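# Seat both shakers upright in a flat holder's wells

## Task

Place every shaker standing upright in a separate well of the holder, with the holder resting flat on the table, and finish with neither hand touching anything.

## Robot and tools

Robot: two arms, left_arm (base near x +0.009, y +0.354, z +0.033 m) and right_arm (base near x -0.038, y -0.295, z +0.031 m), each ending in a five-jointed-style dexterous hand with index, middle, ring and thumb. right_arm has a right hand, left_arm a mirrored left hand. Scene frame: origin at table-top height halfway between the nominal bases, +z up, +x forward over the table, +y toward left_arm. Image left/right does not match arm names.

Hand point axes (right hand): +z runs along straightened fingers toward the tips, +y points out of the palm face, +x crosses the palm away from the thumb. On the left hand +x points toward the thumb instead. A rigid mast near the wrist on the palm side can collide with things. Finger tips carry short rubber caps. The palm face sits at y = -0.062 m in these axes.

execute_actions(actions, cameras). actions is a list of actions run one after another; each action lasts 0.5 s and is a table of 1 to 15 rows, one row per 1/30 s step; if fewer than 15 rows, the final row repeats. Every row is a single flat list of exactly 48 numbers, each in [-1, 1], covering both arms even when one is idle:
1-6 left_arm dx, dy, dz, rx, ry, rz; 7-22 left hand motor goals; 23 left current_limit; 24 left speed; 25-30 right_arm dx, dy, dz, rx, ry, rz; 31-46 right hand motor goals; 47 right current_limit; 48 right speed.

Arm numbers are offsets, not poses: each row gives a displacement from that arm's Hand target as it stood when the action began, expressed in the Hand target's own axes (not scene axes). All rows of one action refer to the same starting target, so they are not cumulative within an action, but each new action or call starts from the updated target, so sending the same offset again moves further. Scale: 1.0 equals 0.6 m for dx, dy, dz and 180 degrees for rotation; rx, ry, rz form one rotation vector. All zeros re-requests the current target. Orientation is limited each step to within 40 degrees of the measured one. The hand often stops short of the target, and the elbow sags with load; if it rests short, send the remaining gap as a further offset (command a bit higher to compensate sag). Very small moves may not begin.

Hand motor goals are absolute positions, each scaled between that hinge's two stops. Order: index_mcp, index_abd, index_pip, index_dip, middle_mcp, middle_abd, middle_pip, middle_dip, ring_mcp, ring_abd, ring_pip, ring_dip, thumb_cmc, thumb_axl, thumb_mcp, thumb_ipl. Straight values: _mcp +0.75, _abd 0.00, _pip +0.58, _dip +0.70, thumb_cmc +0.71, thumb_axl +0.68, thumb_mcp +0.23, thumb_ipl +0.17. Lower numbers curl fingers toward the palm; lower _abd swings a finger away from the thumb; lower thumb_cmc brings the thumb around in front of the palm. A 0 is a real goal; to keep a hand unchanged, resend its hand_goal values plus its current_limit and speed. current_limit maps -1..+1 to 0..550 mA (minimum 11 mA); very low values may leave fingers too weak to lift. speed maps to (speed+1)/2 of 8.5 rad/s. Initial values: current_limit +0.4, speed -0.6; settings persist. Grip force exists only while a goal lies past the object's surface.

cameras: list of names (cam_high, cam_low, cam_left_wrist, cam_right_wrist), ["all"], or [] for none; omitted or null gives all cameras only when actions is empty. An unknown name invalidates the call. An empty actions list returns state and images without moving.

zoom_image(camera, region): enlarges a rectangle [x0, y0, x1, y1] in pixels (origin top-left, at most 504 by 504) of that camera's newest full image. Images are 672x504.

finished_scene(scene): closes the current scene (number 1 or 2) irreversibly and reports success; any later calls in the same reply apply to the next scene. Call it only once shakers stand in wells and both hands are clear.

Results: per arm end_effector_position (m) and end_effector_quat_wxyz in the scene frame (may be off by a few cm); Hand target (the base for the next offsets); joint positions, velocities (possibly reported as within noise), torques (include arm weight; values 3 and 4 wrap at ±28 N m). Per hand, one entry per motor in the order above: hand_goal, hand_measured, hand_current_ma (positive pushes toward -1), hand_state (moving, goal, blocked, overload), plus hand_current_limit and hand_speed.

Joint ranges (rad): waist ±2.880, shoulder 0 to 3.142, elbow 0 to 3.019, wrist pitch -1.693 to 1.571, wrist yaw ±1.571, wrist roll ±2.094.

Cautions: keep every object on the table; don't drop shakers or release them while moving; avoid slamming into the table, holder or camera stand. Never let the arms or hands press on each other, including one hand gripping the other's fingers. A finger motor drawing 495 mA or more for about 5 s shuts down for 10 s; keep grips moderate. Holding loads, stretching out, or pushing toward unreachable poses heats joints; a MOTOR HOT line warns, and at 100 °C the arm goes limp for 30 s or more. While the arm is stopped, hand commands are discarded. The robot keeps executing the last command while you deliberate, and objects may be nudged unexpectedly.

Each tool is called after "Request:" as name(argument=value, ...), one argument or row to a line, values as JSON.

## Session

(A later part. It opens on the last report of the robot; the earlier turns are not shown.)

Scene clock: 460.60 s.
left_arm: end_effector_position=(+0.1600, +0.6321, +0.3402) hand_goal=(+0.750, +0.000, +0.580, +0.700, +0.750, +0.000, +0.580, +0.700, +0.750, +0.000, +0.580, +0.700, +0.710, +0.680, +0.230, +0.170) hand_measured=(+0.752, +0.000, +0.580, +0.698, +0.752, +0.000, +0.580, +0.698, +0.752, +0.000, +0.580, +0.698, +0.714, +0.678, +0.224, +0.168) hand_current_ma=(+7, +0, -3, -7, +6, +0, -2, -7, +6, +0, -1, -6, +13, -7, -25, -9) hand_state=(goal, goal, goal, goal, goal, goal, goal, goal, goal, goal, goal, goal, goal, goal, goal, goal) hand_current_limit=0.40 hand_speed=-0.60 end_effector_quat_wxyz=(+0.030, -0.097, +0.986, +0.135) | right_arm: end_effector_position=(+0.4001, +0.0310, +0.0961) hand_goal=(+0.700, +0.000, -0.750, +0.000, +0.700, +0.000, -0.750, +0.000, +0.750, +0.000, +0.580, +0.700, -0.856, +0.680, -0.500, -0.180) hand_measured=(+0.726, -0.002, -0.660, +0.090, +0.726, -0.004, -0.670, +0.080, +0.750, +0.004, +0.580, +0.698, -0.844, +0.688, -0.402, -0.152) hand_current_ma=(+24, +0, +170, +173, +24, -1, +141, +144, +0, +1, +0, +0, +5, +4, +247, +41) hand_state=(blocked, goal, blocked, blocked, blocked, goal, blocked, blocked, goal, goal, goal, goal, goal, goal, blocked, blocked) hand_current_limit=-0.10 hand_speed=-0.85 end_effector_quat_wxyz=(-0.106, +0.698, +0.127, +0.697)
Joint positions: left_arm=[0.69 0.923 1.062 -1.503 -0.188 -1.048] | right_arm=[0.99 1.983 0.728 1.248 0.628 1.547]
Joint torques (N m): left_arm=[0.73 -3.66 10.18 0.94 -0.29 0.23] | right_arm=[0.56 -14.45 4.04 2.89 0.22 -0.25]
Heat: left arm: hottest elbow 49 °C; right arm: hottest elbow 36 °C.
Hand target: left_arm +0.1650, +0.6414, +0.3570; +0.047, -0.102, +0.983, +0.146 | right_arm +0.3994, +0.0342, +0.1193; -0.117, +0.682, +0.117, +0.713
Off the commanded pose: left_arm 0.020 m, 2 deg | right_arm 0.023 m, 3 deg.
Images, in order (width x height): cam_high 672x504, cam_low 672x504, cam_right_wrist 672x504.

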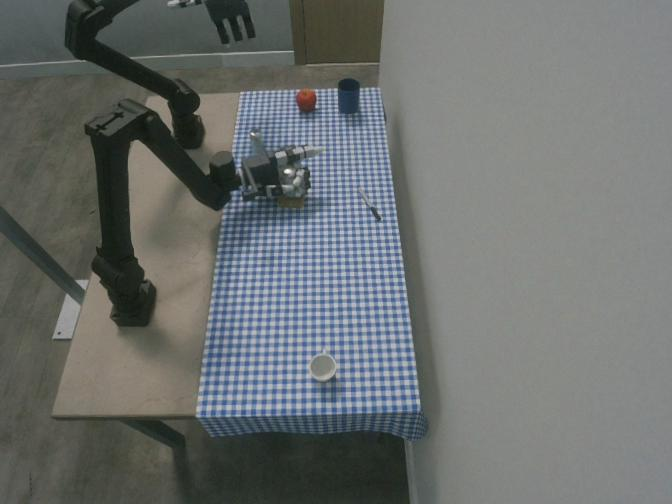

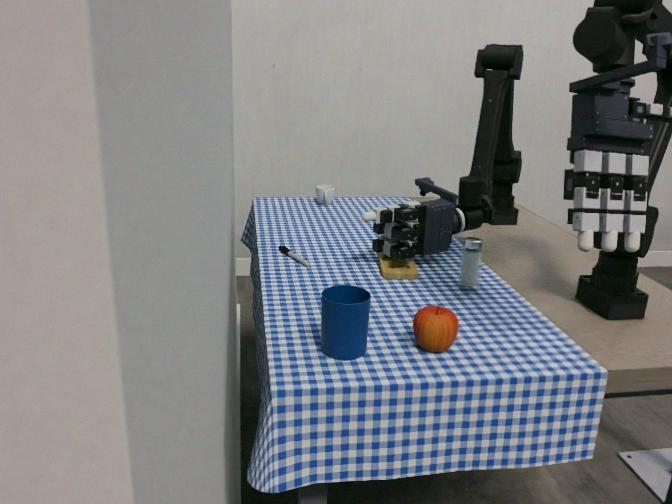

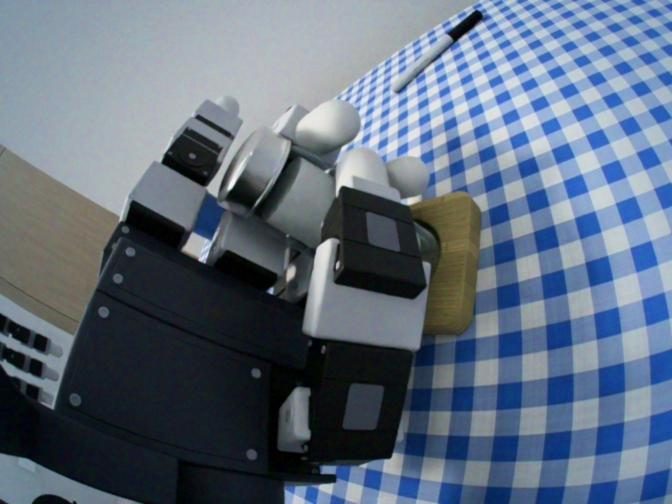

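Request:
execute_actions(
  actions=[
    [[0,0,0,0,0,0,0.75,0,0.58,0.7,0.75,0,0.58,0.7,0.75,0,0.58,0.7,0.71,0.68,0.23,0.17,0.4,-0.6,-0.04,-0.011,0.008,0,0,0,0.7,0,-0.75,0,0.7,0,-0.75,0,0.75,0,0.58,0.7,-0.857,0.68,-0.5,-0.18,-0.1,-0.85]],
  ],
  cameras=["cam_high","cam_low","cam_right_wrist"],
)

Request:
zoom_image(
  camera="cam_right_wrist",
  region=[300, 130, 540, 370],
)

Request:
zoom_image(
  camera="cam_low",
  region=[360, 190, 460, 290],
)

Request:
zoom_image(
  camera="cam_high",
  region=[230, 100, 370, 240],
)

Scene clock: 466.60 s.
left_arm: end_effector_position=(+0.1600, +0.6321, +0.3402) hand_goal=(+0.750, +0.000, +0.580, +0.700, +0.750, +0.000, +0.580, +0.700, +0.750, +0.000, +0.580, +0.700, +0.710, +0.680, +0.230, +0.170) hand_measured=(+0.752, +0.000, +0.580, +0.698, +0.752, +0.000, +0.580, +0.698, +0.752, +0.000, +0.580, +0.698, +0.714, +0.678, +0.224, +0.168) hand_current_ma=(+7, +0, -3, -7, +6, +0, -2, -7, +6, +0, -1, -6, +13, -7, -25, -9) hand_state=(goal, goal, goal, goal, goal, goal, goal, goal, goal, goal, goal, goal, goal, goal, goal, goal) hand_current_limit=0.40 hand_speed=-0.60 end_effector_quat_wxyz=(+0.030, -0.097, +0.986, +0.135) | right_arm: end_effector_position=(+0.3996, +0.0291, +0.0925) hand_goal=(+0.700, +0.000, -0.750, +0.000, +0.700, +0.000, -0.750, +0.000, +0.750, +0.000, +0.580, +0.700, -0.856, +0.680, -0.500, -0.180) hand_measured=(+0.726, -0.002, -0.660, +0.086, +0.726, -0.004, -0.670, +0.076, +0.750, +0.004, +0.580, +0.698, -0.844, +0.688, -0.402, -0.152) hand_current_ma=(+24, +0, +170, +164, +23, -1, +141, +133, +0, +1, +0, +0, +5, +4, +247, +41) hand_state=(blocked, goal, blocked, blocked, blocked, goal, blocked, blocked, goal, goal, goal, goal, goal, goal, blocked, blocked) hand_current_limit=-0.10 hand_speed=-0.85 end_effector_quat_wxyz=(-0.111, +0.691, +0.117, +0.704)
Joint positions: left_arm=[0.69 0.923 1.062 -1.503 -0.188 -1.048] | right_arm=[0.99 2.008 0.728 1.301 0.635 1.546]
Joint torques (N m): left_arm=[0.73 -3.31 10.3 1.11 -0.32 0.22] | right_arm=[0.21 -10.11 6.09 2.59 0.1 -0.26]
Heat: left arm: hottest elbow 49 °C; right arm: hottest elbow 36 °C.
Hand target: left_arm +0.1650, +0.6414, +0.3570; +0.047, -0.102, +0.983, +0.146 | right_arm +0.4028, +0.0422, +0.0955; -0.117, +0.682, +0.117, +0.713
Off the commanded pose: left_arm 0.020 m, 2 deg | right_arm 0.014 m, 2 deg.
Images, in order (width x height): cam_high 672x504, cam_low 672x504, cam_right_wrist 672x504.

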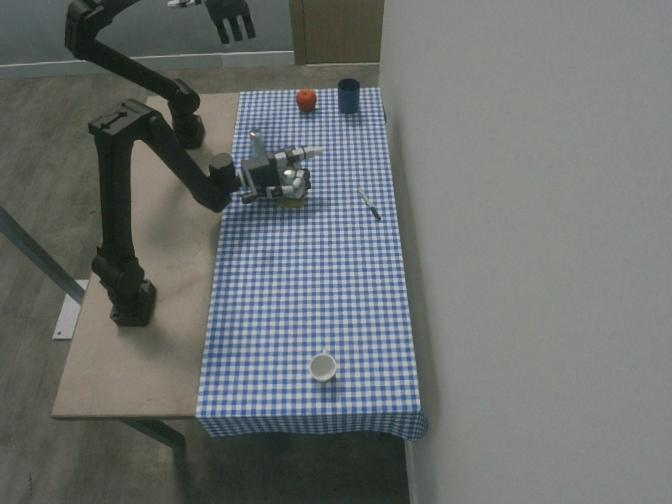

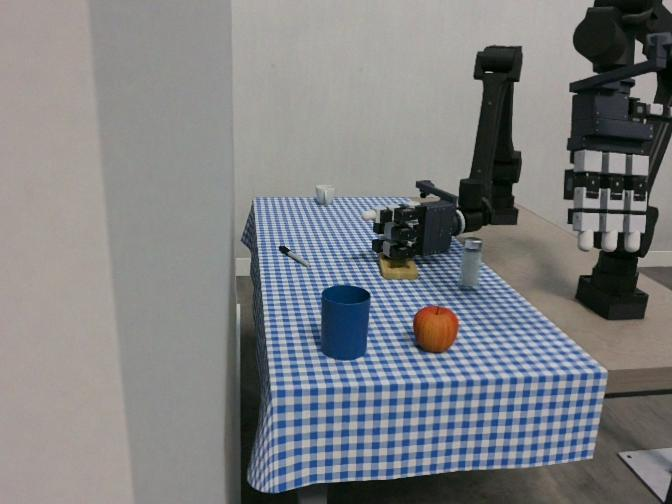

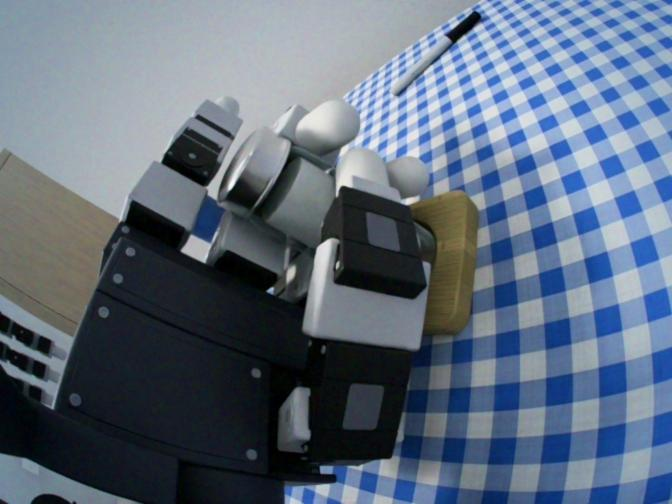

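Scaled by 2.100 from the camera's 672x504 image, which has a finer 960x720 frame.

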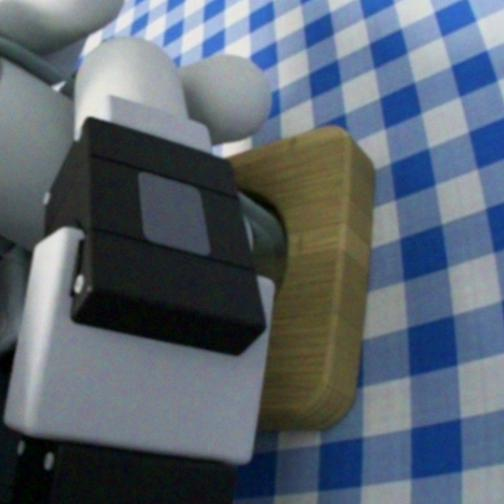

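Scaled by 5.040 from the camera's 672x504 image, which has a finer 960x720 frame.

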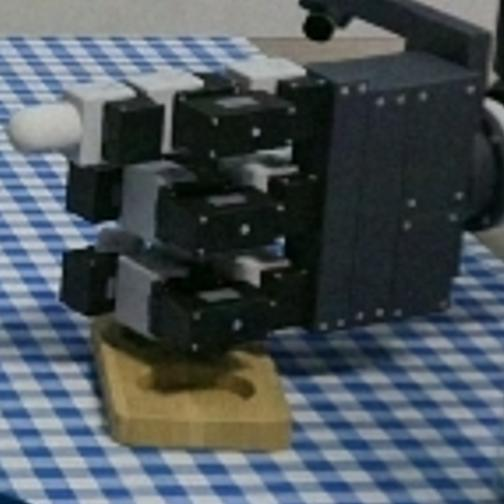

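Scaled by 3.600 from the camera's 672x504 image, which has a finer 960x720 frame.

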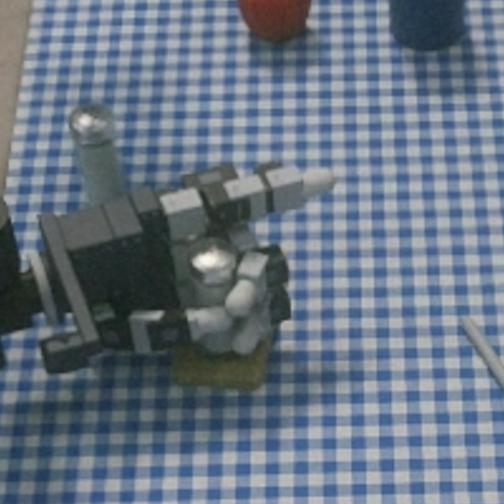

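Request:
execute_actions(
  actions=[
    [[0,0,0,0,0,0,0.75,0,0.58,0.7,0.75,0,0.58,0.7,0.75,0,0.58,0.7,0.71,0.68,0.23,0.17,0.4,-0.6,-0.018,-0.008,0.003,0,0,0,0.7,0,-0.75,0,0.7,0,-0.75,0,0.75,0,0.58,0.7,-0.857,0.68,-0.5,-0.18,-0.1,-0.85]],
  ],
  cameras=["cam_high","cam_low","cam_right_wrist"],
)

Request:
zoom_image(
  camera="cam_right_wrist",
  region=[300, 130, 540, 370],
)

Request:
zoom_image(
  camera="cam_high",
  region=[230, 100, 370, 240],
)

Scene clock: 470.63 s.
left_arm: end_effector_position=(+0.1600, +0.6321, +0.3402) hand_goal=(+0.750, +0.000, +0.580, +0.700, +0.750, +0.000, +0.580, +0.700, +0.750, +0.000, +0.580, +0.700, +0.710, +0.680, +0.230, +0.170) hand_measured=(+0.752, +0.000, +0.580, +0.698, +0.752, +0.000, +0.580, +0.698, +0.752, +0.000, +0.580, +0.698, +0.714, +0.678, +0.224, +0.168) hand_current_ma=(+7, +0, -3, -7, +6, +0, -2, -7, +6, +0, -1, -6, +13, -7, -25, -9) hand_state=(goal, goal, goal, goal, goal, goal, goal, goal, goal, goal, goal, goal, goal, goal, goal, goal) hand_current_limit=0.40 hand_speed=-0.60 end_effector_quat_wxyz=(+0.030, -0.097, +0.986, +0.135) | right_arm: end_effector_position=(+0.4028, +0.0328, +0.0914) hand_goal=(+0.700, +0.000, -0.750, +0.000, +0.700, +0.000, -0.750, +0.000, +0.750, +0.000, +0.580, +0.700, -0.856, +0.680, -0.500, -0.180) hand_measured=(+0.720, -0.002, -0.674, +0.046, +0.728, -0.002, -0.670, +0.040, +0.750, +0.004, +0.580, +0.698, -0.844, +0.688, -0.402, -0.148) hand_current_ma=(+15, +0, +127, +56, +25, +0, +141, +42, +0, +1, +0, +0, +5, +3, +248, +47) hand_state=(blocked, goal, blocked, blocked, blocked, goal, blocked, blocked, goal, goal, goal, goal, goal, goal, blocked, blocked) hand_current_limit=-0.10 hand_speed=-0.85 end_effector_quat_wxyz=(-0.112, +0.685, +0.110, +0.712)
Joint positions: left_arm=[0.69 0.923 1.062 -1.503 -0.188 -1.048] | right_arm=[0.99 2.032 0.748 1.332 0.645 1.539]
Joint torques (N m): left_arm=[-0.67 -3.25 10.37 1.05 -0.33 0.22] | right_arm=[1.14 -9.41 5.86 2.09 -0.08 -0.17]
Heat: left arm: hottest elbow 49 °C; right arm: hottest elbow 36 °C.
Hand target: left_arm +0.1650, +0.6414, +0.3570; +0.047, -0.102, +0.983, +0.146 | right_arm +0.4035, +0.0475, +0.0849; -0.117, +0.681, +0.117, +0.713
Off the commanded pose: left_arm 0.020 m, 2 deg | right_arm 0.016 m, 1 deg.
Images, in order (width x height): cam_high 672x504, cam_low 672x504, cam_right_wrist 672x504.

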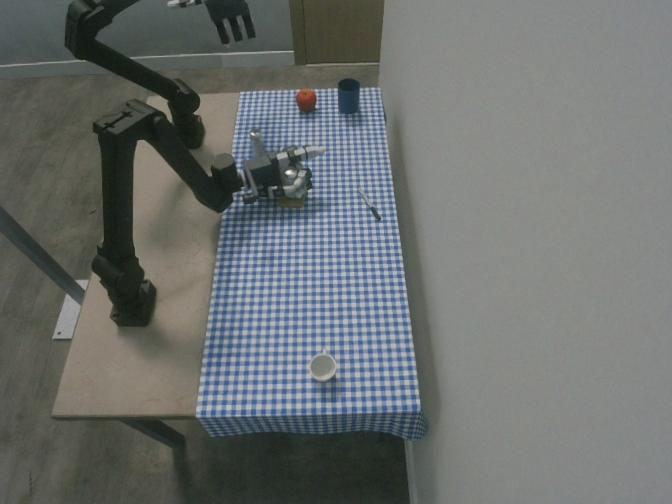

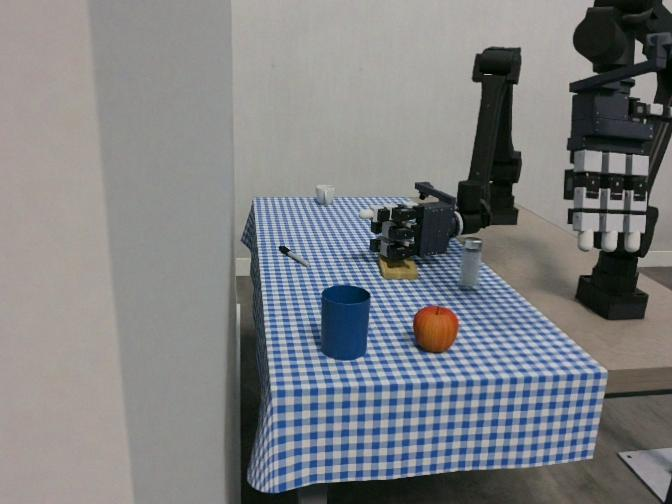

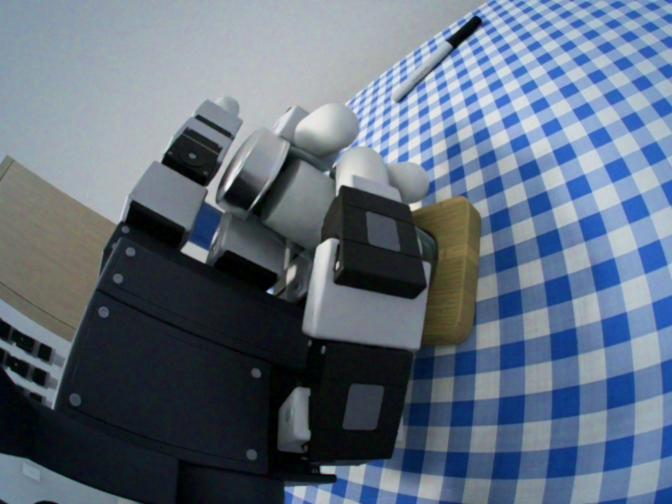

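Scaled by 2.100 from the camera's 672x504 image, which has a finer 960x720 frame.

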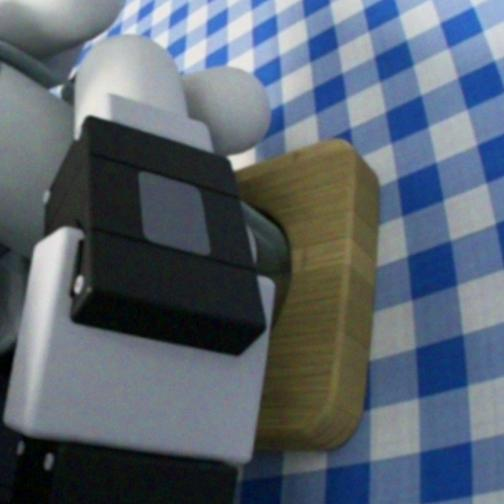

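Scaled by 3.600 from the camera's 672x504 image, which has a finer 960x720 frame.

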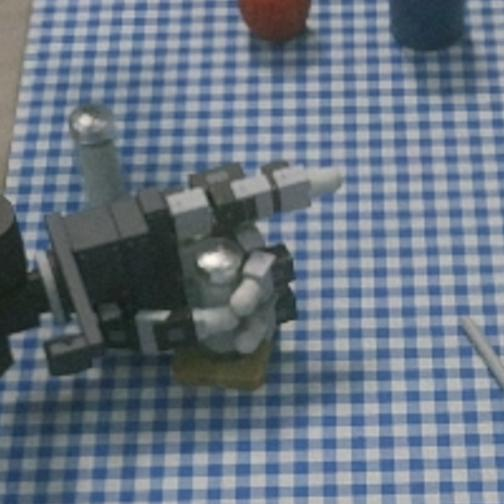

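Request:
execute_actions(
  actions=[
    [[0,0,0,0,0,0,0.75,0,0.58,0.7,0.75,0,0.58,0.7,0.75,0,0.58,0.7,0.71,0.68,0.23,0.17,0.4,-0.6,0.008,0.008,0,0,0,0,0.75,0,-0.52,0.33,0.75,0,-0.52,0.33,0.75,0,0.58,0.7,-0.857,0.68,-0.38,-0.15,-0.1,-0.9]],
    [[0,0,0,0,0,0,0.75,0,0.58,0.7,0.75,0,0.58,0.7,0.75,0,0.58,0.7,0.71,0.68,0.23,0.17,0.4,-0.6,0,0,0,0,0,0,0.75,0,-0.3,0.41,0.75,0,-0.3,0.41,0.75,0,0.58,0.7,-0.857,0.68,-0.11,-0.15,-0.1,-0.85]],
    [[0,0,0,0,0,0,0.75,0,0.58,0.7,0.75,0,0.58,0.7,0.75,0,0.58,0.7,0.71,0.68,0.23,0.17,0.4,-0.6,0,0,0,0,0,0,0.75,0,-0.3,0.41,0.75,0,-0.3,0.41,0.75,0,0.58,0.7,-0.857,0.68,-0.11,-0.15,-0.1,-0.85]],
  ],
  cameras=["cam_high","cam_low","cam_right_wrist"],
)

Request:
zoom_image(
  camera="cam_right_wrist",
  region=[200, 80, 540, 370],
)

Request:
zoom_image(
  camera="cam_high",
  region=[230, 100, 370, 240],
)

Scene clock: 482.90 s.
left_arm: end_effector_position=(+0.1600, +0.6321, +0.3402) hand_goal=(+0.750, +0.000, +0.580, +0.700, +0.750, +0.000, +0.580, +0.700, +0.750, +0.000, +0.580, +0.700, +0.710, +0.680, +0.230, +0.170) hand_measured=(+0.752, +0.000, +0.580, +0.698, +0.752, +0.000, +0.580, +0.698, +0.752, +0.000, +0.580, +0.698, +0.714, +0.678, +0.224, +0.168) hand_current_ma=(+7, +0, -3, -7, +6, +0, -2, -7, +6, +0, -1, -6, +13, -7, -25, -9) hand_state=(goal, goal, goal, goal, goal, goal, goal, goal, goal, goal, goal, goal, goal, goal, goal, goal) hand_current_limit=0.40 hand_speed=-0.60 end_effector_quat_wxyz=(+0.030, -0.097, +0.986, +0.135) | right_arm: end_effector_position=(+0.4030, +0.0343, +0.0913) hand_goal=(+0.750, +0.000, -0.300, +0.410, +0.750, +0.000, -0.300, +0.410, +0.750, +0.000, +0.580, +0.700, -0.856, +0.680, -0.110, -0.150) hand_measured=(+0.748, +0.000, -0.302, +0.408, +0.750, +0.000, -0.302, +0.408, +0.750, +0.004, +0.580, +0.698, -0.844, +0.686, -0.114, -0.148) hand_current_ma=(+0, +0, +0, +0, +0, +0, +0, +0, +0, +1, +0, +0, +5, +2, -2, +0) hand_state=(goal, goal, goal, goal, goal, goal, goal, goal, goal, goal, goal, goal, goal, goal, goal, goal) hand_current_limit=-0.10 hand_speed=-0.85 end_effector_quat_wxyz=(-0.114, +0.684, +0.113, +0.711)
Joint positions: left_arm=[0.69 0.923 1.062 -1.503 -0.188 -1.048] | right_arm=[0.99 2.033 0.748 1.332 0.637 1.538]
Joint torques (N m): left_arm=[0.26 -3.43 10.29 0.9 -0.32 0.23] | right_arm=[0.67 -10.75 5.15 1.63 -0.07 -0.18]
Heat: left arm: hottest elbow 49 °C; right arm: hottest elbow 36 °C.
Hand target: left_arm +0.1650, +0.6414, +0.3570; +0.047, -0.102, +0.983, +0.146 | right_arm +0.4048, +0.0428, +0.0896; -0.117, +0.682, +0.117, +0.713
Off the commanded pose: left_arm 0.020 m, 2 deg | right_arm 0.009 m, 1 deg.
Images, in order (width x height): cam_high 672x504, cam_low 672x504, cam_right_wrist 672x504.

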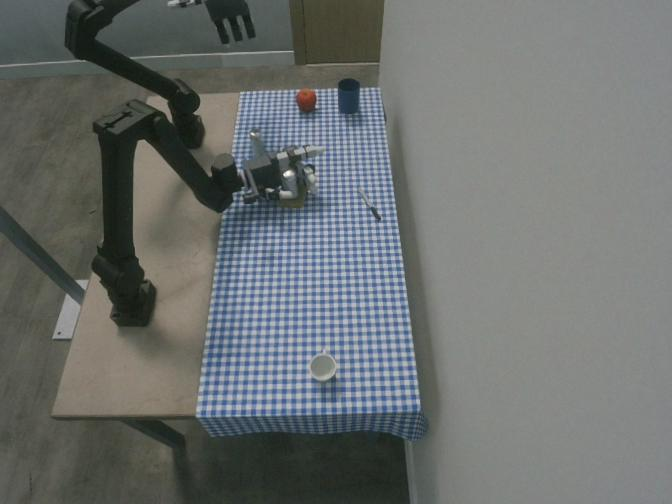

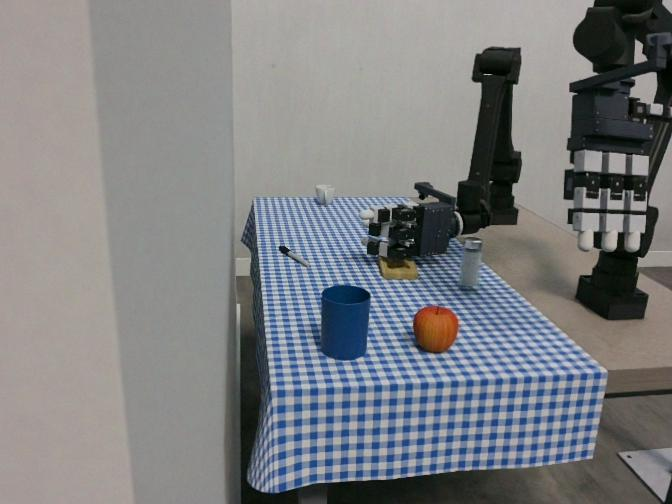

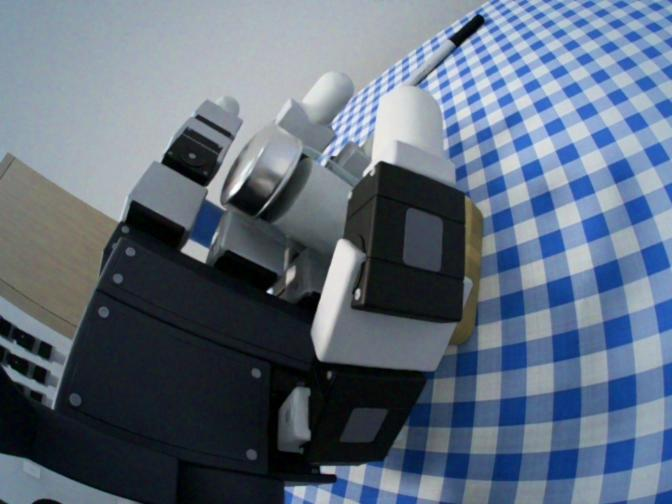

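Scaled by 1.482 from the camera's 672x504 image, which has a finer 960x720 frame.

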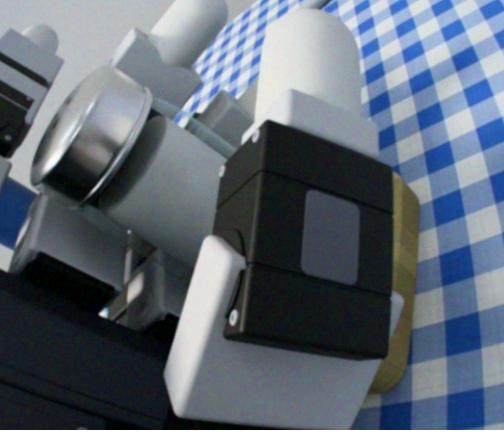

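Scaled by 3.600 from the camera's 672x504 image, which has a finer 960x720 frame.

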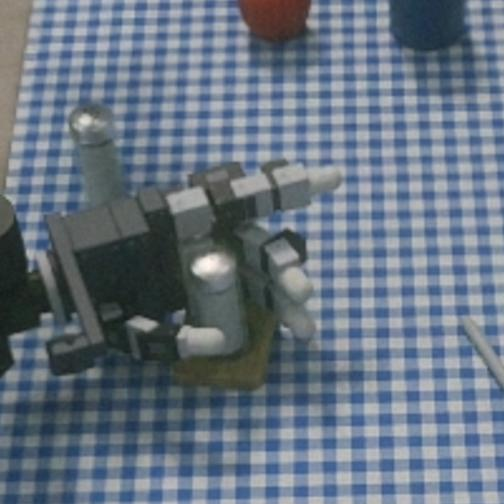

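Request:
execute_actions(
  actions=[
    [[0,0,0,0,0,0,0.75,0,0.58,0.7,0.75,0,0.58,0.7,0.75,0,0.58,0.7,0.71,0.68,0.23,0.17,0.4,-0.6,0,0,0,0,0,0,0.75,0,0.2,0.7,0.75,0,0.2,0.7,0.75,0,0.58,0.7,-0.7,0.68,0.2,0.1,-0.1,-0.7]],
    [[0,0,0,0,0,0,0.75,0,0.58,0.7,0.75,0,0.58,0.7,0.75,0,0.58,0.7,0.71,0.68,0.23,0.17,0.4,-0.6,0.01,-0.03,0,0,0,0,0.75,0,0.58,0.7,0.75,0,0.58,0.7,0.75,0,0.58,0.7,-0.57,0.68,0.23,0.17,-0.1,-0.7]],
    [[0,0,0,0,0,0,0.75,0,0.58,0.7,0.75,0,0.58,0.7,0.75,0,0.58,0.7,0.71,0.68,0.23,0.17,0.4,-0.6,0.01,-0.01,0,0,0,0,0.75,0,0.58,0.7,0.75,0,0.58,0.7,0.75,0,0.58,0.7,-0.57,0.68,0.23,0.17,-0.1,-0.7]],
  ],
  cameras=["cam_high","cam_low","cam_right_wrist"],
)

Request:
zoom_image(
  camera="cam_high",
  region=[230, 100, 370, 240],
)

Scene clock: 489.50 s.
left_arm: end_effector_position=(+0.1600, +0.6321, +0.3402) hand_goal=(+0.750, +0.000, +0.580, +0.700, +0.750, +0.000, +0.580, +0.700, +0.750, +0.000, +0.580, +0.700, +0.710, +0.680, +0.230, +0.170) hand_measured=(+0.752, +0.000, +0.580, +0.698, +0.752, +0.000, +0.580, +0.698, +0.752, +0.000, +0.580, +0.698, +0.714, +0.678, +0.224, +0.168) hand_current_ma=(+7, +0, -3, -7, +6, +0, -2, -7, +6, +0, -1, -6, +13, -7, -25, -9) hand_state=(goal, goal, goal, goal, goal, goal, goal, goal, goal, goal, goal, goal, goal, goal, goal, goal) hand_current_limit=0.40 hand_speed=-0.60 end_effector_quat_wxyz=(+0.030, -0.097, +0.986, +0.135) | right_arm: end_effector_position=(+0.3961, +0.0507, +0.0920) hand_goal=(+0.750, +0.000, +0.580, +0.700, +0.750, +0.000, +0.580, +0.700, +0.750, +0.000, +0.580, +0.700, -0.570, +0.680, +0.230, +0.170) hand_measured=(+0.750, +0.002, +0.578, +0.698, +0.750, +0.002, +0.578, +0.698, +0.750, +0.004, +0.580, +0.698, -0.562, +0.682, +0.228, +0.168) hand_current_ma=(+0, +0, +0, +0, +0, +0, +0, +0, +0, +1, +0, +0, +2, +0, -1, +0) hand_state=(goal, goal, goal, goal, goal, goal, goal, goal, goal, goal, goal, goal, goal, goal, goal, goal) hand_current_limit=-0.10 hand_speed=-0.70 end_effector_quat_wxyz=(-0.110, +0.688, +0.115, +0.708)
Joint positions: left_arm=[0.69 0.923 1.062 -1.503 -0.188 -1.048] | right_arm=[1.025 2.033 0.776 1.289 0.674 1.538]
Joint torques (N m): left_arm=[0.15 -3.02 10.25 0.98 -0.34 0.2] | right_arm=[1.08 -12.75 5.9 1.26 0.12 -0.17]
Heat: left arm: hottest elbow 49 °C; right arm: hottest elbow 36 °C.
Hand target: left_arm +0.1650, +0.6414, +0.3570; +0.047, -0.102, +0.983, +0.146 | right_arm +0.3965, +0.0655, +0.1014; -0.117, +0.681, +0.117, +0.713
Off the commanded pose: left_arm 0.020 m, 2 deg | right_arm 0.017 m, 1 deg.
Images, in order (width x height): cam_high 672x504, cam_low 672x504, cam_right_wrist 672x504.

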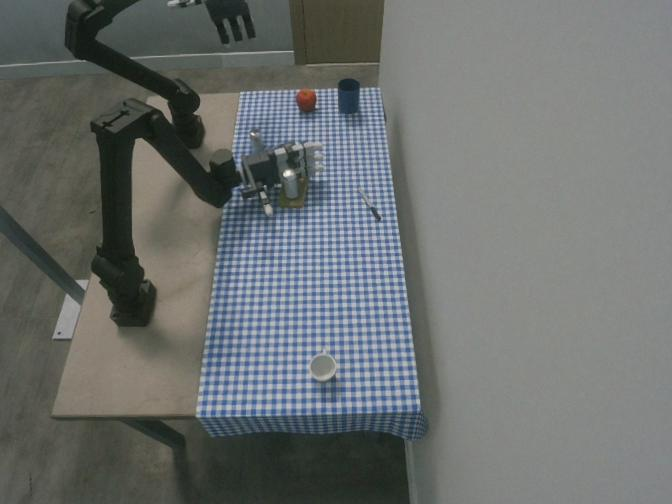

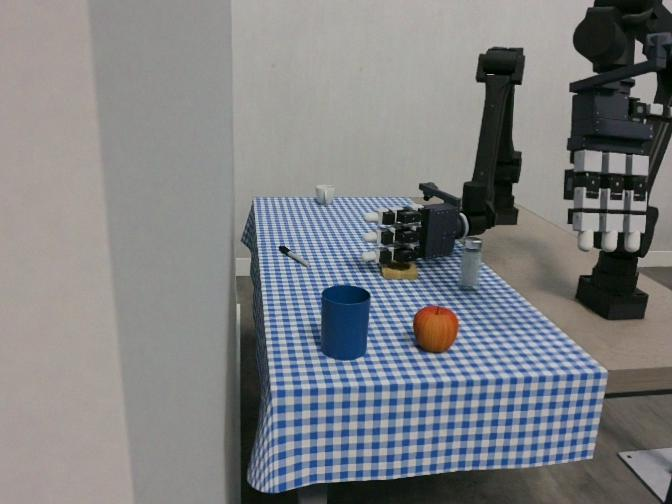

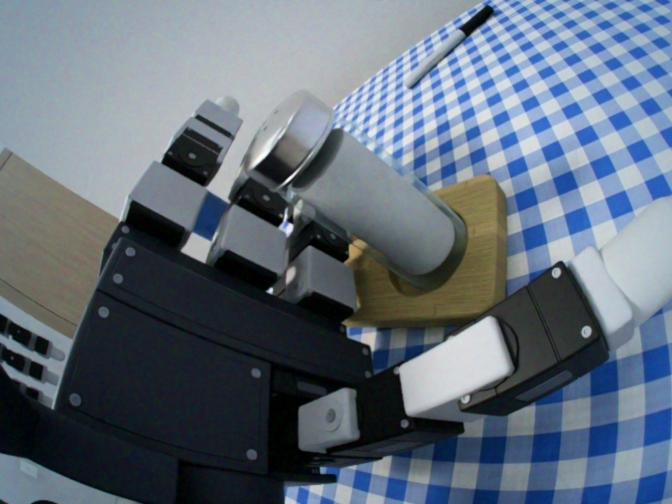

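Scaled by 3.600 from the camera's 672x504 image, which has a finer 960x720 frame.

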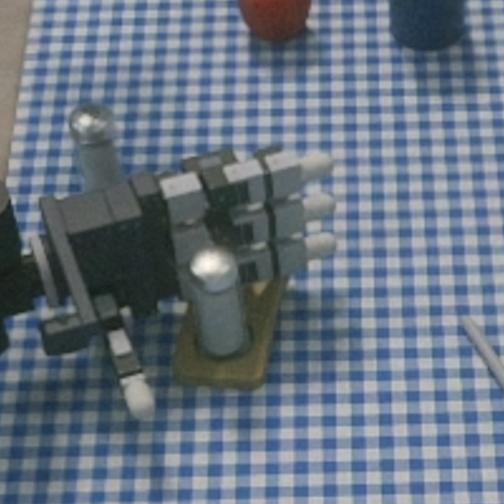

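Request:
execute_actions(
  actions=[
    [[0,0,0,0,0,0,0.75,0,0.58,0.7,0.75,0,0.58,0.7,0.75,0,0.58,0.7,0.71,0.68,0.23,0.17,0.4,-0.6,0.07,0,0,0,0,0,0.75,0,0.58,0.7,0.75,0,0.58,0.7,0.75,0,0.58,0.7,-0.57,0.68,0.23,0.17,-0.1,-0.7]],
    [[0,0,0,0,0,0,0.75,0,0.58,0.7,0.75,0,0.58,0.7,0.75,0,0.58,0.7,0.71,0.68,0.23,0.17,0.4,-0.6,0.08,0,0,0,0,0,0.75,0,0.58,0.7,0.75,0,0.58,0.7,0.75,0,0.58,0.7,-0.57,0.68,0.23,0.17,-0.1,-0.7]],
    [[0,0,0,0,0,0,0.75,0,0.58,0.7,0.75,0,0.58,0.7,0.75,0,0.58,0.7,0.71,0.68,0.23,0.17,0.4,-0.6,0.08,0,0,0,0,0,0.75,0,0.58,0.7,0.75,0,0.58,0.7,0.75,0,0.58,0.7,-0.57,0.68,0.23,0.17,-0.1,-0.7]],
    [[0,0,0,0,0,0,0.75,0,0.58,0.7,0.75,0,0.58,0.7,0.75,0,0.58,0.7,0.71,0.68,0.23,0.17,0.4,-0.6,0,-0.0747,-0.017,0.0347,0,0,0.75,0,0.58,0.7,0.75,0,0.58,0.7,0.75,0,0.58,0.7,-0.57,0.68,0.23,0.17,-0.1,-0.7]],
    [[0,0,0,0,0,0,0.75,0,0.58,0.7,0.75,0,0.58,0.7,0.75,0,0.58,0.7,0.71,0.68,0.23,0.17,0.4,-0.6,0,-0.076,-0.009,0.0347,0,0,0.75,0,0.58,0.7,0.75,0,0.58,0.7,0.75,0,0.58,0.7,-0.57,0.68,0.23,0.17,-0.1,-0.7]],
    [[0,0,0,0,0,0,0.75,0,0.58,0.7,0.75,0,0.58,0.7,0.75,0,0.58,0.7,0.71,0.68,0.23,0.17,0.4,-0.6,0,-0.0765,-0.0005,0.0347,0,0,0.75,0,0.58,0.7,0.75,0,0.58,0.7,0.75,0,0.58,0.7,-0.57,0.68,0.23,0.17,-0.1,-0.7]],
    [[0,0,0,0,0,0,0.75,0,0.58,0.7,0.75,0,0.58,0.7,0.75,0,0.58,0.7,0.71,0.68,0.23,0.17,0.4,-0.6,0,-0.076,0.008,0.0347,0,0,0.75,0,0.58,0.7,0.75,0,0.58,0.7,0.75,0,0.58,0.7,-0.57,0.68,0.23,0.17,-0.1,-0.7]],
  ],
  cameras=["cam_high","cam_low","cam_right_wrist"],
)

Request:
zoom_image(
  camera="cam_high",
  region=[200, 60, 340, 220],
)

Scene clock: 509.73 s.
left_arm: end_effector_position=(+0.1600, +0.6321, +0.3402) hand_goal=(+0.750, +0.000, +0.580, +0.700, +0.750, +0.000, +0.580, +0.700, +0.750, +0.000, +0.580, +0.700, +0.710, +0.680, +0.230, +0.170) hand_measured=(+0.752, +0.000, +0.580, +0.698, +0.752, +0.000, +0.580, +0.698, +0.752, +0.000, +0.580, +0.698, +0.714, +0.678, +0.224, +0.168) hand_current_ma=(+7, +0, -3, -7, +6, +0, -2, -7, +6, +0, -1, -6, +13, -7, -25, -9) hand_state=(goal, goal, goal, goal, goal, goal, goal, goal, goal, goal, goal, goal, goal, goal, goal, goal) hand_current_limit=0.40 hand_speed=-0.60 end_effector_quat_wxyz=(+0.030, -0.097, +0.986, +0.135) | right_arm: end_effector_position=(+0.2909, +0.2042, +0.2330) hand_goal=(+0.750, +0.000, +0.580, +0.700, +0.750, +0.000, +0.580, +0.700, +0.750, +0.000, +0.580, +0.700, -0.570, +0.680, +0.230, +0.170) hand_measured=(+0.750, +0.002, +0.578, +0.698, +0.750, +0.002, +0.578, +0.698, +0.750, +0.004, +0.580, +0.698, -0.562, +0.682, +0.228, +0.168) hand_current_ma=(+0, +0, +0, +0, +0, +0, +0, +0, +0, +1, +0, +0, +3, +0, +0, +0) hand_state=(goal, goal, goal, goal, goal, goal, goal, goal, goal, goal, goal, goal, goal, goal, goal, goal) hand_current_limit=-0.10 hand_speed=-0.70 end_effector_quat_wxyz=(-0.261, +0.644, +0.266, +0.669)
Joint positions: left_arm=[0.69 0.923 1.062 -1.503 -0.188 -1.048] | right_arm=[1.286 1.687 0.851 0.869 0.492 1.535]
Joint torques (N m): left_arm=[0.09 -3.25 10.43 0.94 -0.3 0.24] | right_arm=[-0.09 -9.35 10 1.47 0.01 -0.18]
Heat: left arm: hottest elbow 49 °C; right arm: hottest elbow 36 °C.
Hand target: left_arm +0.1650, +0.6414, +0.3570; +0.047, -0.102, +0.983, +0.146 | right_arm +0.2936, +0.2205, +0.2362; -0.262, +0.640, +0.268, +0.671
Off the commanded pose: left_arm 0.020 m, 2 deg | right_arm 0.017 m, 1 deg.
Images, in order (width x height): cam_high 672x504, cam_low 672x504, cam_right_wrist 672x504.

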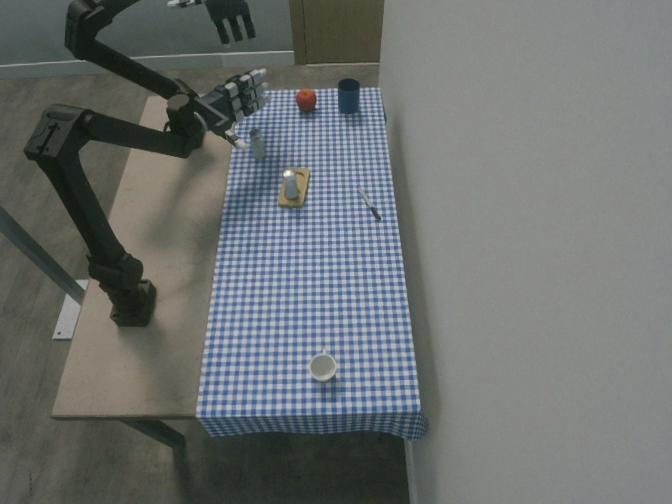

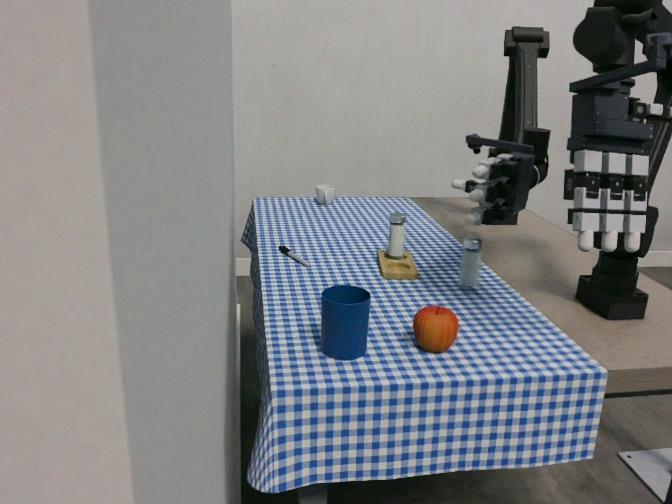

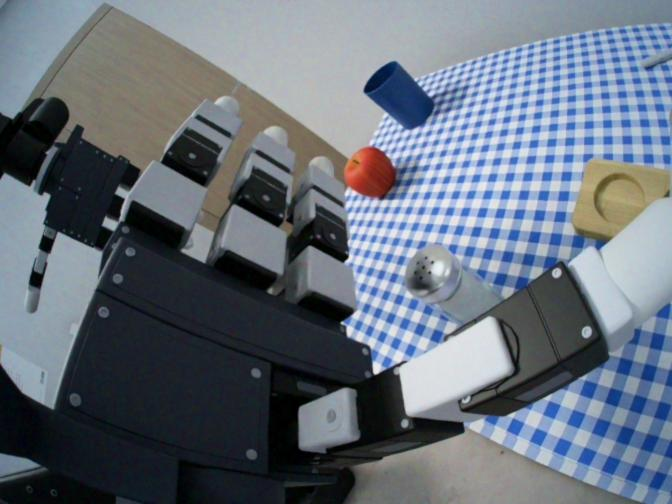

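Scaled by 3.150 from the camera's 672x504 image, which has a finer 960x720 frame.

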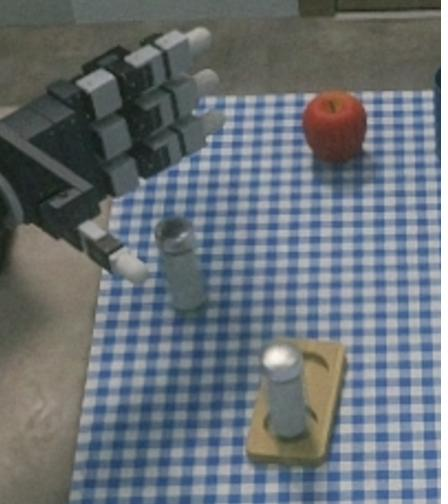

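Request:
execute_actions(
  actions=[
    [[0,0,0,0,0,0,0.75,0,0.58,0.7,0.75,0,0.58,0.7,0.75,0,0.58,0.7,0.71,0.68,0.23,0.17,0.4,-0.6,-0.04,-0.042,0.017,0,0,0,0.75,0,0.58,0.7,0.75,0,0.58,0.7,0.75,0,0.58,0.7,-0.57,0.68,0.23,0.17,-0.1,-0.7]],
    [[0,0,0,0,0,0,0.75,0,0.58,0.7,0.75,0,0.58,0.7,0.75,0,0.58,0.7,0.71,0.68,0.23,0.17,0.4,-0.6,-0.06,0,0,0,0,0,0.75,0,0.58,0.7,0.75,0,0.58,0.7,0.75,0,0.58,0.7,-0.57,0.68,0.23,0.17,-0.1,-0.7]],
  ],
  cameras=["cam_high","cam_low","cam_right_wrist"],
)

Request:
zoom_image(
  camera="cam_high",
  region=[200, 60, 340, 220],
)

Scene clock: 537.63 s.
left_arm: end_effector_position=(+0.1600, +0.6321, +0.3402) hand_goal=(+0.750, +0.000, +0.580, +0.700, +0.750, +0.000, +0.580, +0.700, +0.750, +0.000, +0.580, +0.700, +0.710, +0.680, +0.230, +0.170) hand_measured=(+0.752, +0.000, +0.580, +0.698, +0.752, +0.000, +0.580, +0.698, +0.752, +0.000, +0.580, +0.698, +0.714, +0.678, +0.224, +0.168) hand_current_ma=(+7, +0, -3, -7, +6, +0, -2, -7, +6, +0, -1, -6, +13, -7, -25, -9) hand_state=(goal, goal, goal, goal, goal, goal, goal, goal, goal, goal, goal, goal, goal, goal, goal, goal) hand_current_limit=0.40 hand_speed=-0.60 end_effector_quat_wxyz=(+0.030, -0.097, +0.986, +0.135) | right_arm: end_effector_position=(+0.2860, +0.2326, +0.1696) hand_goal=(+0.750, +0.000, +0.580, +0.700, +0.750, +0.000, +0.580, +0.700, +0.750, +0.000, +0.580, +0.700, -0.570, +0.680, +0.230, +0.170) hand_measured=(+0.750, +0.002, +0.578, +0.698, +0.750, +0.002, +0.578, +0.698, +0.750, +0.004, +0.580, +0.698, -0.562, +0.682, +0.228, +0.168) hand_current_ma=(+0, +0, +0, +0, +0, +0, +0, +0, +0, +1, +0, +0, +3, +0, +0, +0) hand_state=(goal, goal, goal, goal, goal, goal, goal, goal, goal, goal, goal, goal, goal, goal, goal, goal) hand_current_limit=-0.10 hand_speed=-0.70 end_effector_quat_wxyz=(-0.254, +0.649, +0.271, +0.663)
Joint positions: left_arm=[0.69 0.923 1.062 -1.503 -0.188 -1.048] | right_arm=[1.314 1.874 0.904 0.981 0.521 1.535]
Joint torques (N m): left_arm=[-0.03 -3.66 10.21 1.01 -0.31 0.21] | right_arm=[0.21 -11.46 8.4 2.52 0.08 -0.19]
Heat: left arm: hottest elbow 50 °C; right arm: hottest elbow 38 °C.
Hand target: left_arm +0.1650, +0.6414, +0.3570; +0.047, -0.102, +0.983, +0.146 | right_arm +0.2860, +0.2462, +0.1761; -0.262, +0.640, +0.268, +0.671
Off the commanded pose: left_arm 0.020 m, 2 deg | right_arm 0.015 m, 2 deg.
Images, in order (width x height): cam_high 672x504, cam_low 672x504, cam_right_wrist 672x504.

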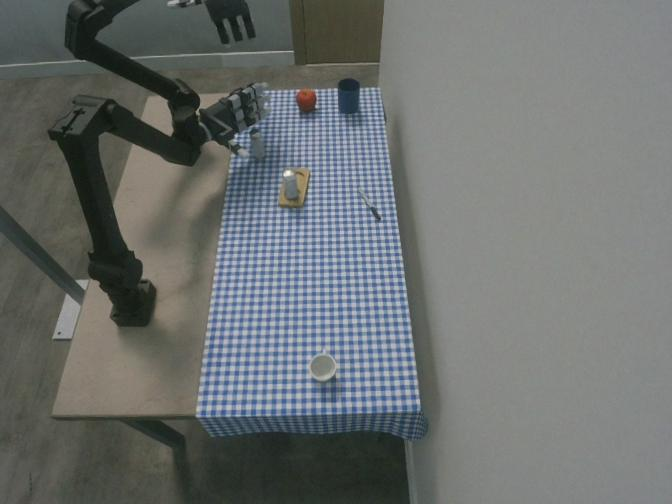

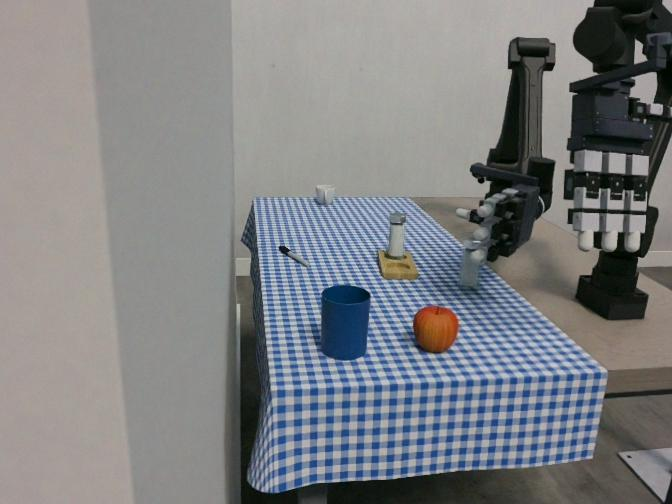

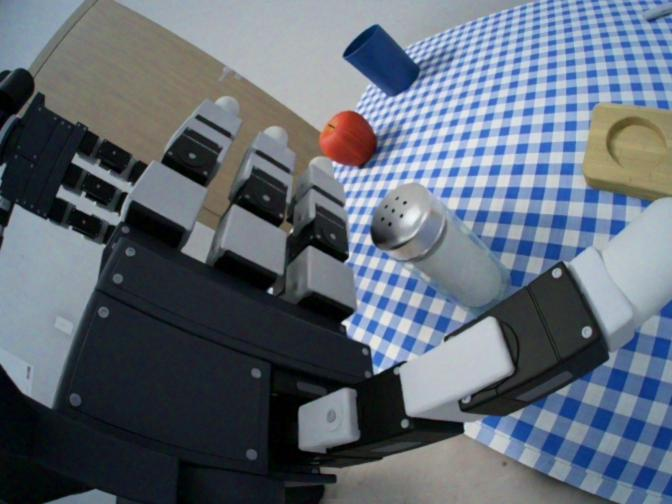

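Scaled by 3.150 from the camera's 672x504 image, which has a finer 960x720 frame.

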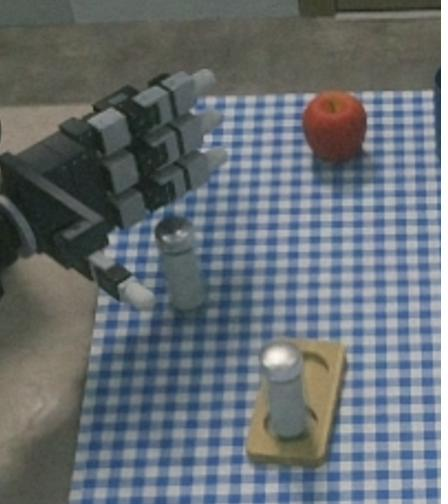

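Request:
execute_actions(
  actions=[
    [[0,0,0,0,0,0,0.75,0,0.58,0.7,0.75,0,0.58,0.7,0.75,0,0.58,0.7,0.71,0.68,0.23,0.17,0.4,-0.6,-0.075,0,0.015,0,0,0,0.75,0,0.58,0.7,0.75,0,0.58,0.7,0.75,0,0.58,0.7,-0.57,0.68,0.23,0.17,-0.1,-0.7]],
    [[0,0,0,0,0,0,0.75,0,0.58,0.7,0.75,0,0.58,0.7,0.75,0,0.58,0.7,0.71,0.68,0.23,0.17,0.4,-0.6,-0.06,0,0,0,0,0,0.75,0,0.58,0.7,0.75,0,0.58,0.7,0.75,0,0.58,0.7,-0.57,0.68,0.23,0.17,-0.1,-0.7]],
  ],
  cameras=["cam_high","cam_low","cam_right_wrist"],
)

Request:
zoom_image(
  camera="cam_high",
  region=[200, 60, 340, 220],
)

Request:
zoom_image(
  camera="cam_low",
  region=[420, 150, 560, 310],
)

Scene clock: 549.53 s.
left_arm: end_effector_position=(+0.1600, +0.6321, +0.3402) hand_goal=(+0.750, +0.000, +0.580, +0.700, +0.750, +0.000, +0.580, +0.700, +0.750, +0.000, +0.580, +0.700, +0.710, +0.680, +0.230, +0.170) hand_measured=(+0.752, +0.000, +0.580, +0.698, +0.752, +0.000, +0.580, +0.698, +0.752, +0.000, +0.580, +0.698, +0.714, +0.678, +0.224, +0.168) hand_current_ma=(+7, +0, -3, -7, +6, +0, -2, -7, +6, +0, -1, -6, +13, -7, -25, -9) hand_state=(goal, goal, goal, goal, goal, goal, goal, goal, goal, goal, goal, goal, goal, goal, goal, goal) hand_current_limit=0.40 hand_speed=-0.60 end_effector_quat_wxyz=(+0.030, -0.097, +0.986, +0.135) | right_arm: end_effector_position=(+0.2883, +0.2454, +0.0931) hand_goal=(+0.750, +0.000, +0.580, +0.700, +0.750, +0.000, +0.580, +0.700, +0.750, +0.000, +0.580, +0.700, -0.570, +0.680, +0.230, +0.170) hand_measured=(+0.750, +0.002, +0.578, +0.698, +0.750, +0.002, +0.578, +0.698, +0.750, +0.004, +0.580, +0.698, -0.562, +0.682, +0.228, +0.168) hand_current_ma=(+0, +0, +0, +0, +0, +0, +0, +0, +0, +1, +0, +0, +3, +0, +0, +0) hand_state=(goal, goal, goal, goal, goal, goal, goal, goal, goal, goal, goal, goal, goal, goal, goal, goal) hand_current_limit=-0.10 hand_speed=-0.70 end_effector_quat_wxyz=(-0.259, +0.647, +0.274, +0.663)
Joint positions: left_arm=[0.69 0.923 1.062 -1.503 -0.188 -1.048] | right_arm=[1.314 2.086 0.944 1.157 0.509 1.535]
Joint torques (N m): left_arm=[-0.21 -2.67 10.21 0.94 -0.29 0.2] | right_arm=[-1.03 -12.63 6.99 2.48 -0.01 -0.16]
Heat: left arm: hottest elbow 50 °C; right arm: hottest elbow 39 °C.
Hand target: left_arm +0.1650, +0.6414, +0.3570; +0.047, -0.102, +0.983, +0.146 | right_arm +0.2960, +0.2529, +0.0956; -0.262, +0.640, +0.268, +0.671
Off the commanded pose: left_arm 0.020 m, 2 deg | right_arm 0.011 m, 1 deg.
Images, in order (width x height): cam_high 672x504, cam_low 672x504, cam_right_wrist 672x504.

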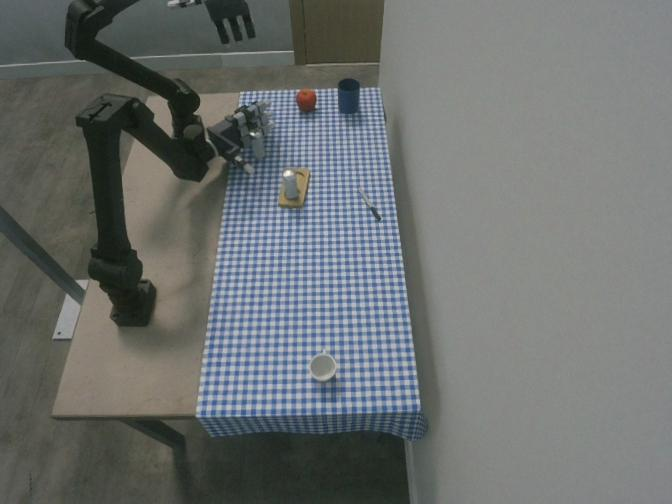

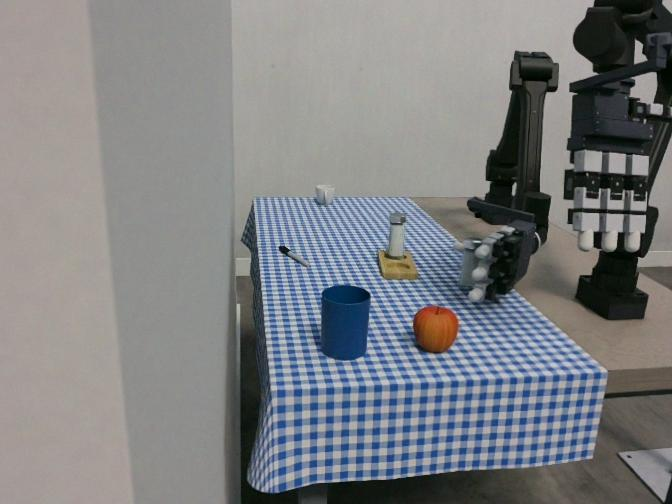

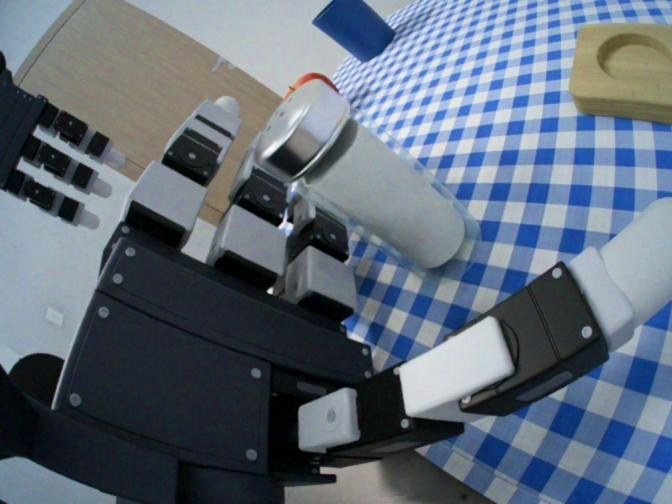

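Scaled by 3.150 from the camera's 672x504 image, which has a finer 960x720 frame.

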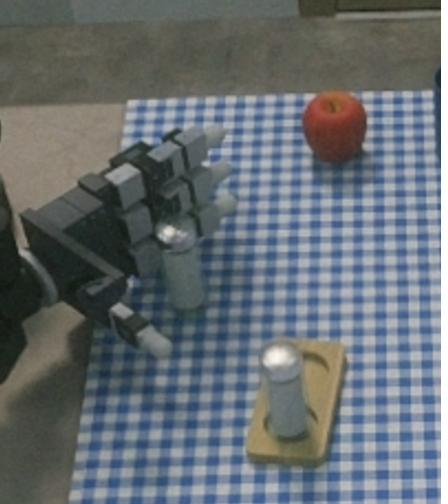

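Scaled by 3.150 from the camera's 672x504 image, which has a finer 960x720 frame.

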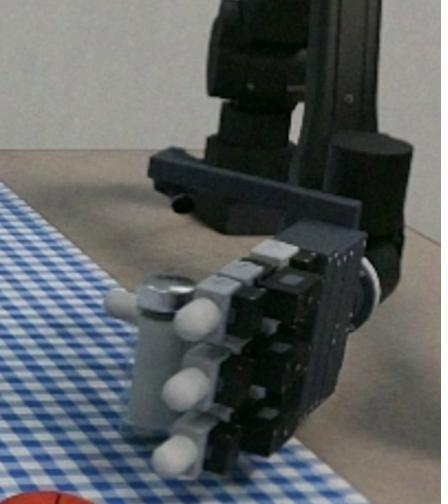

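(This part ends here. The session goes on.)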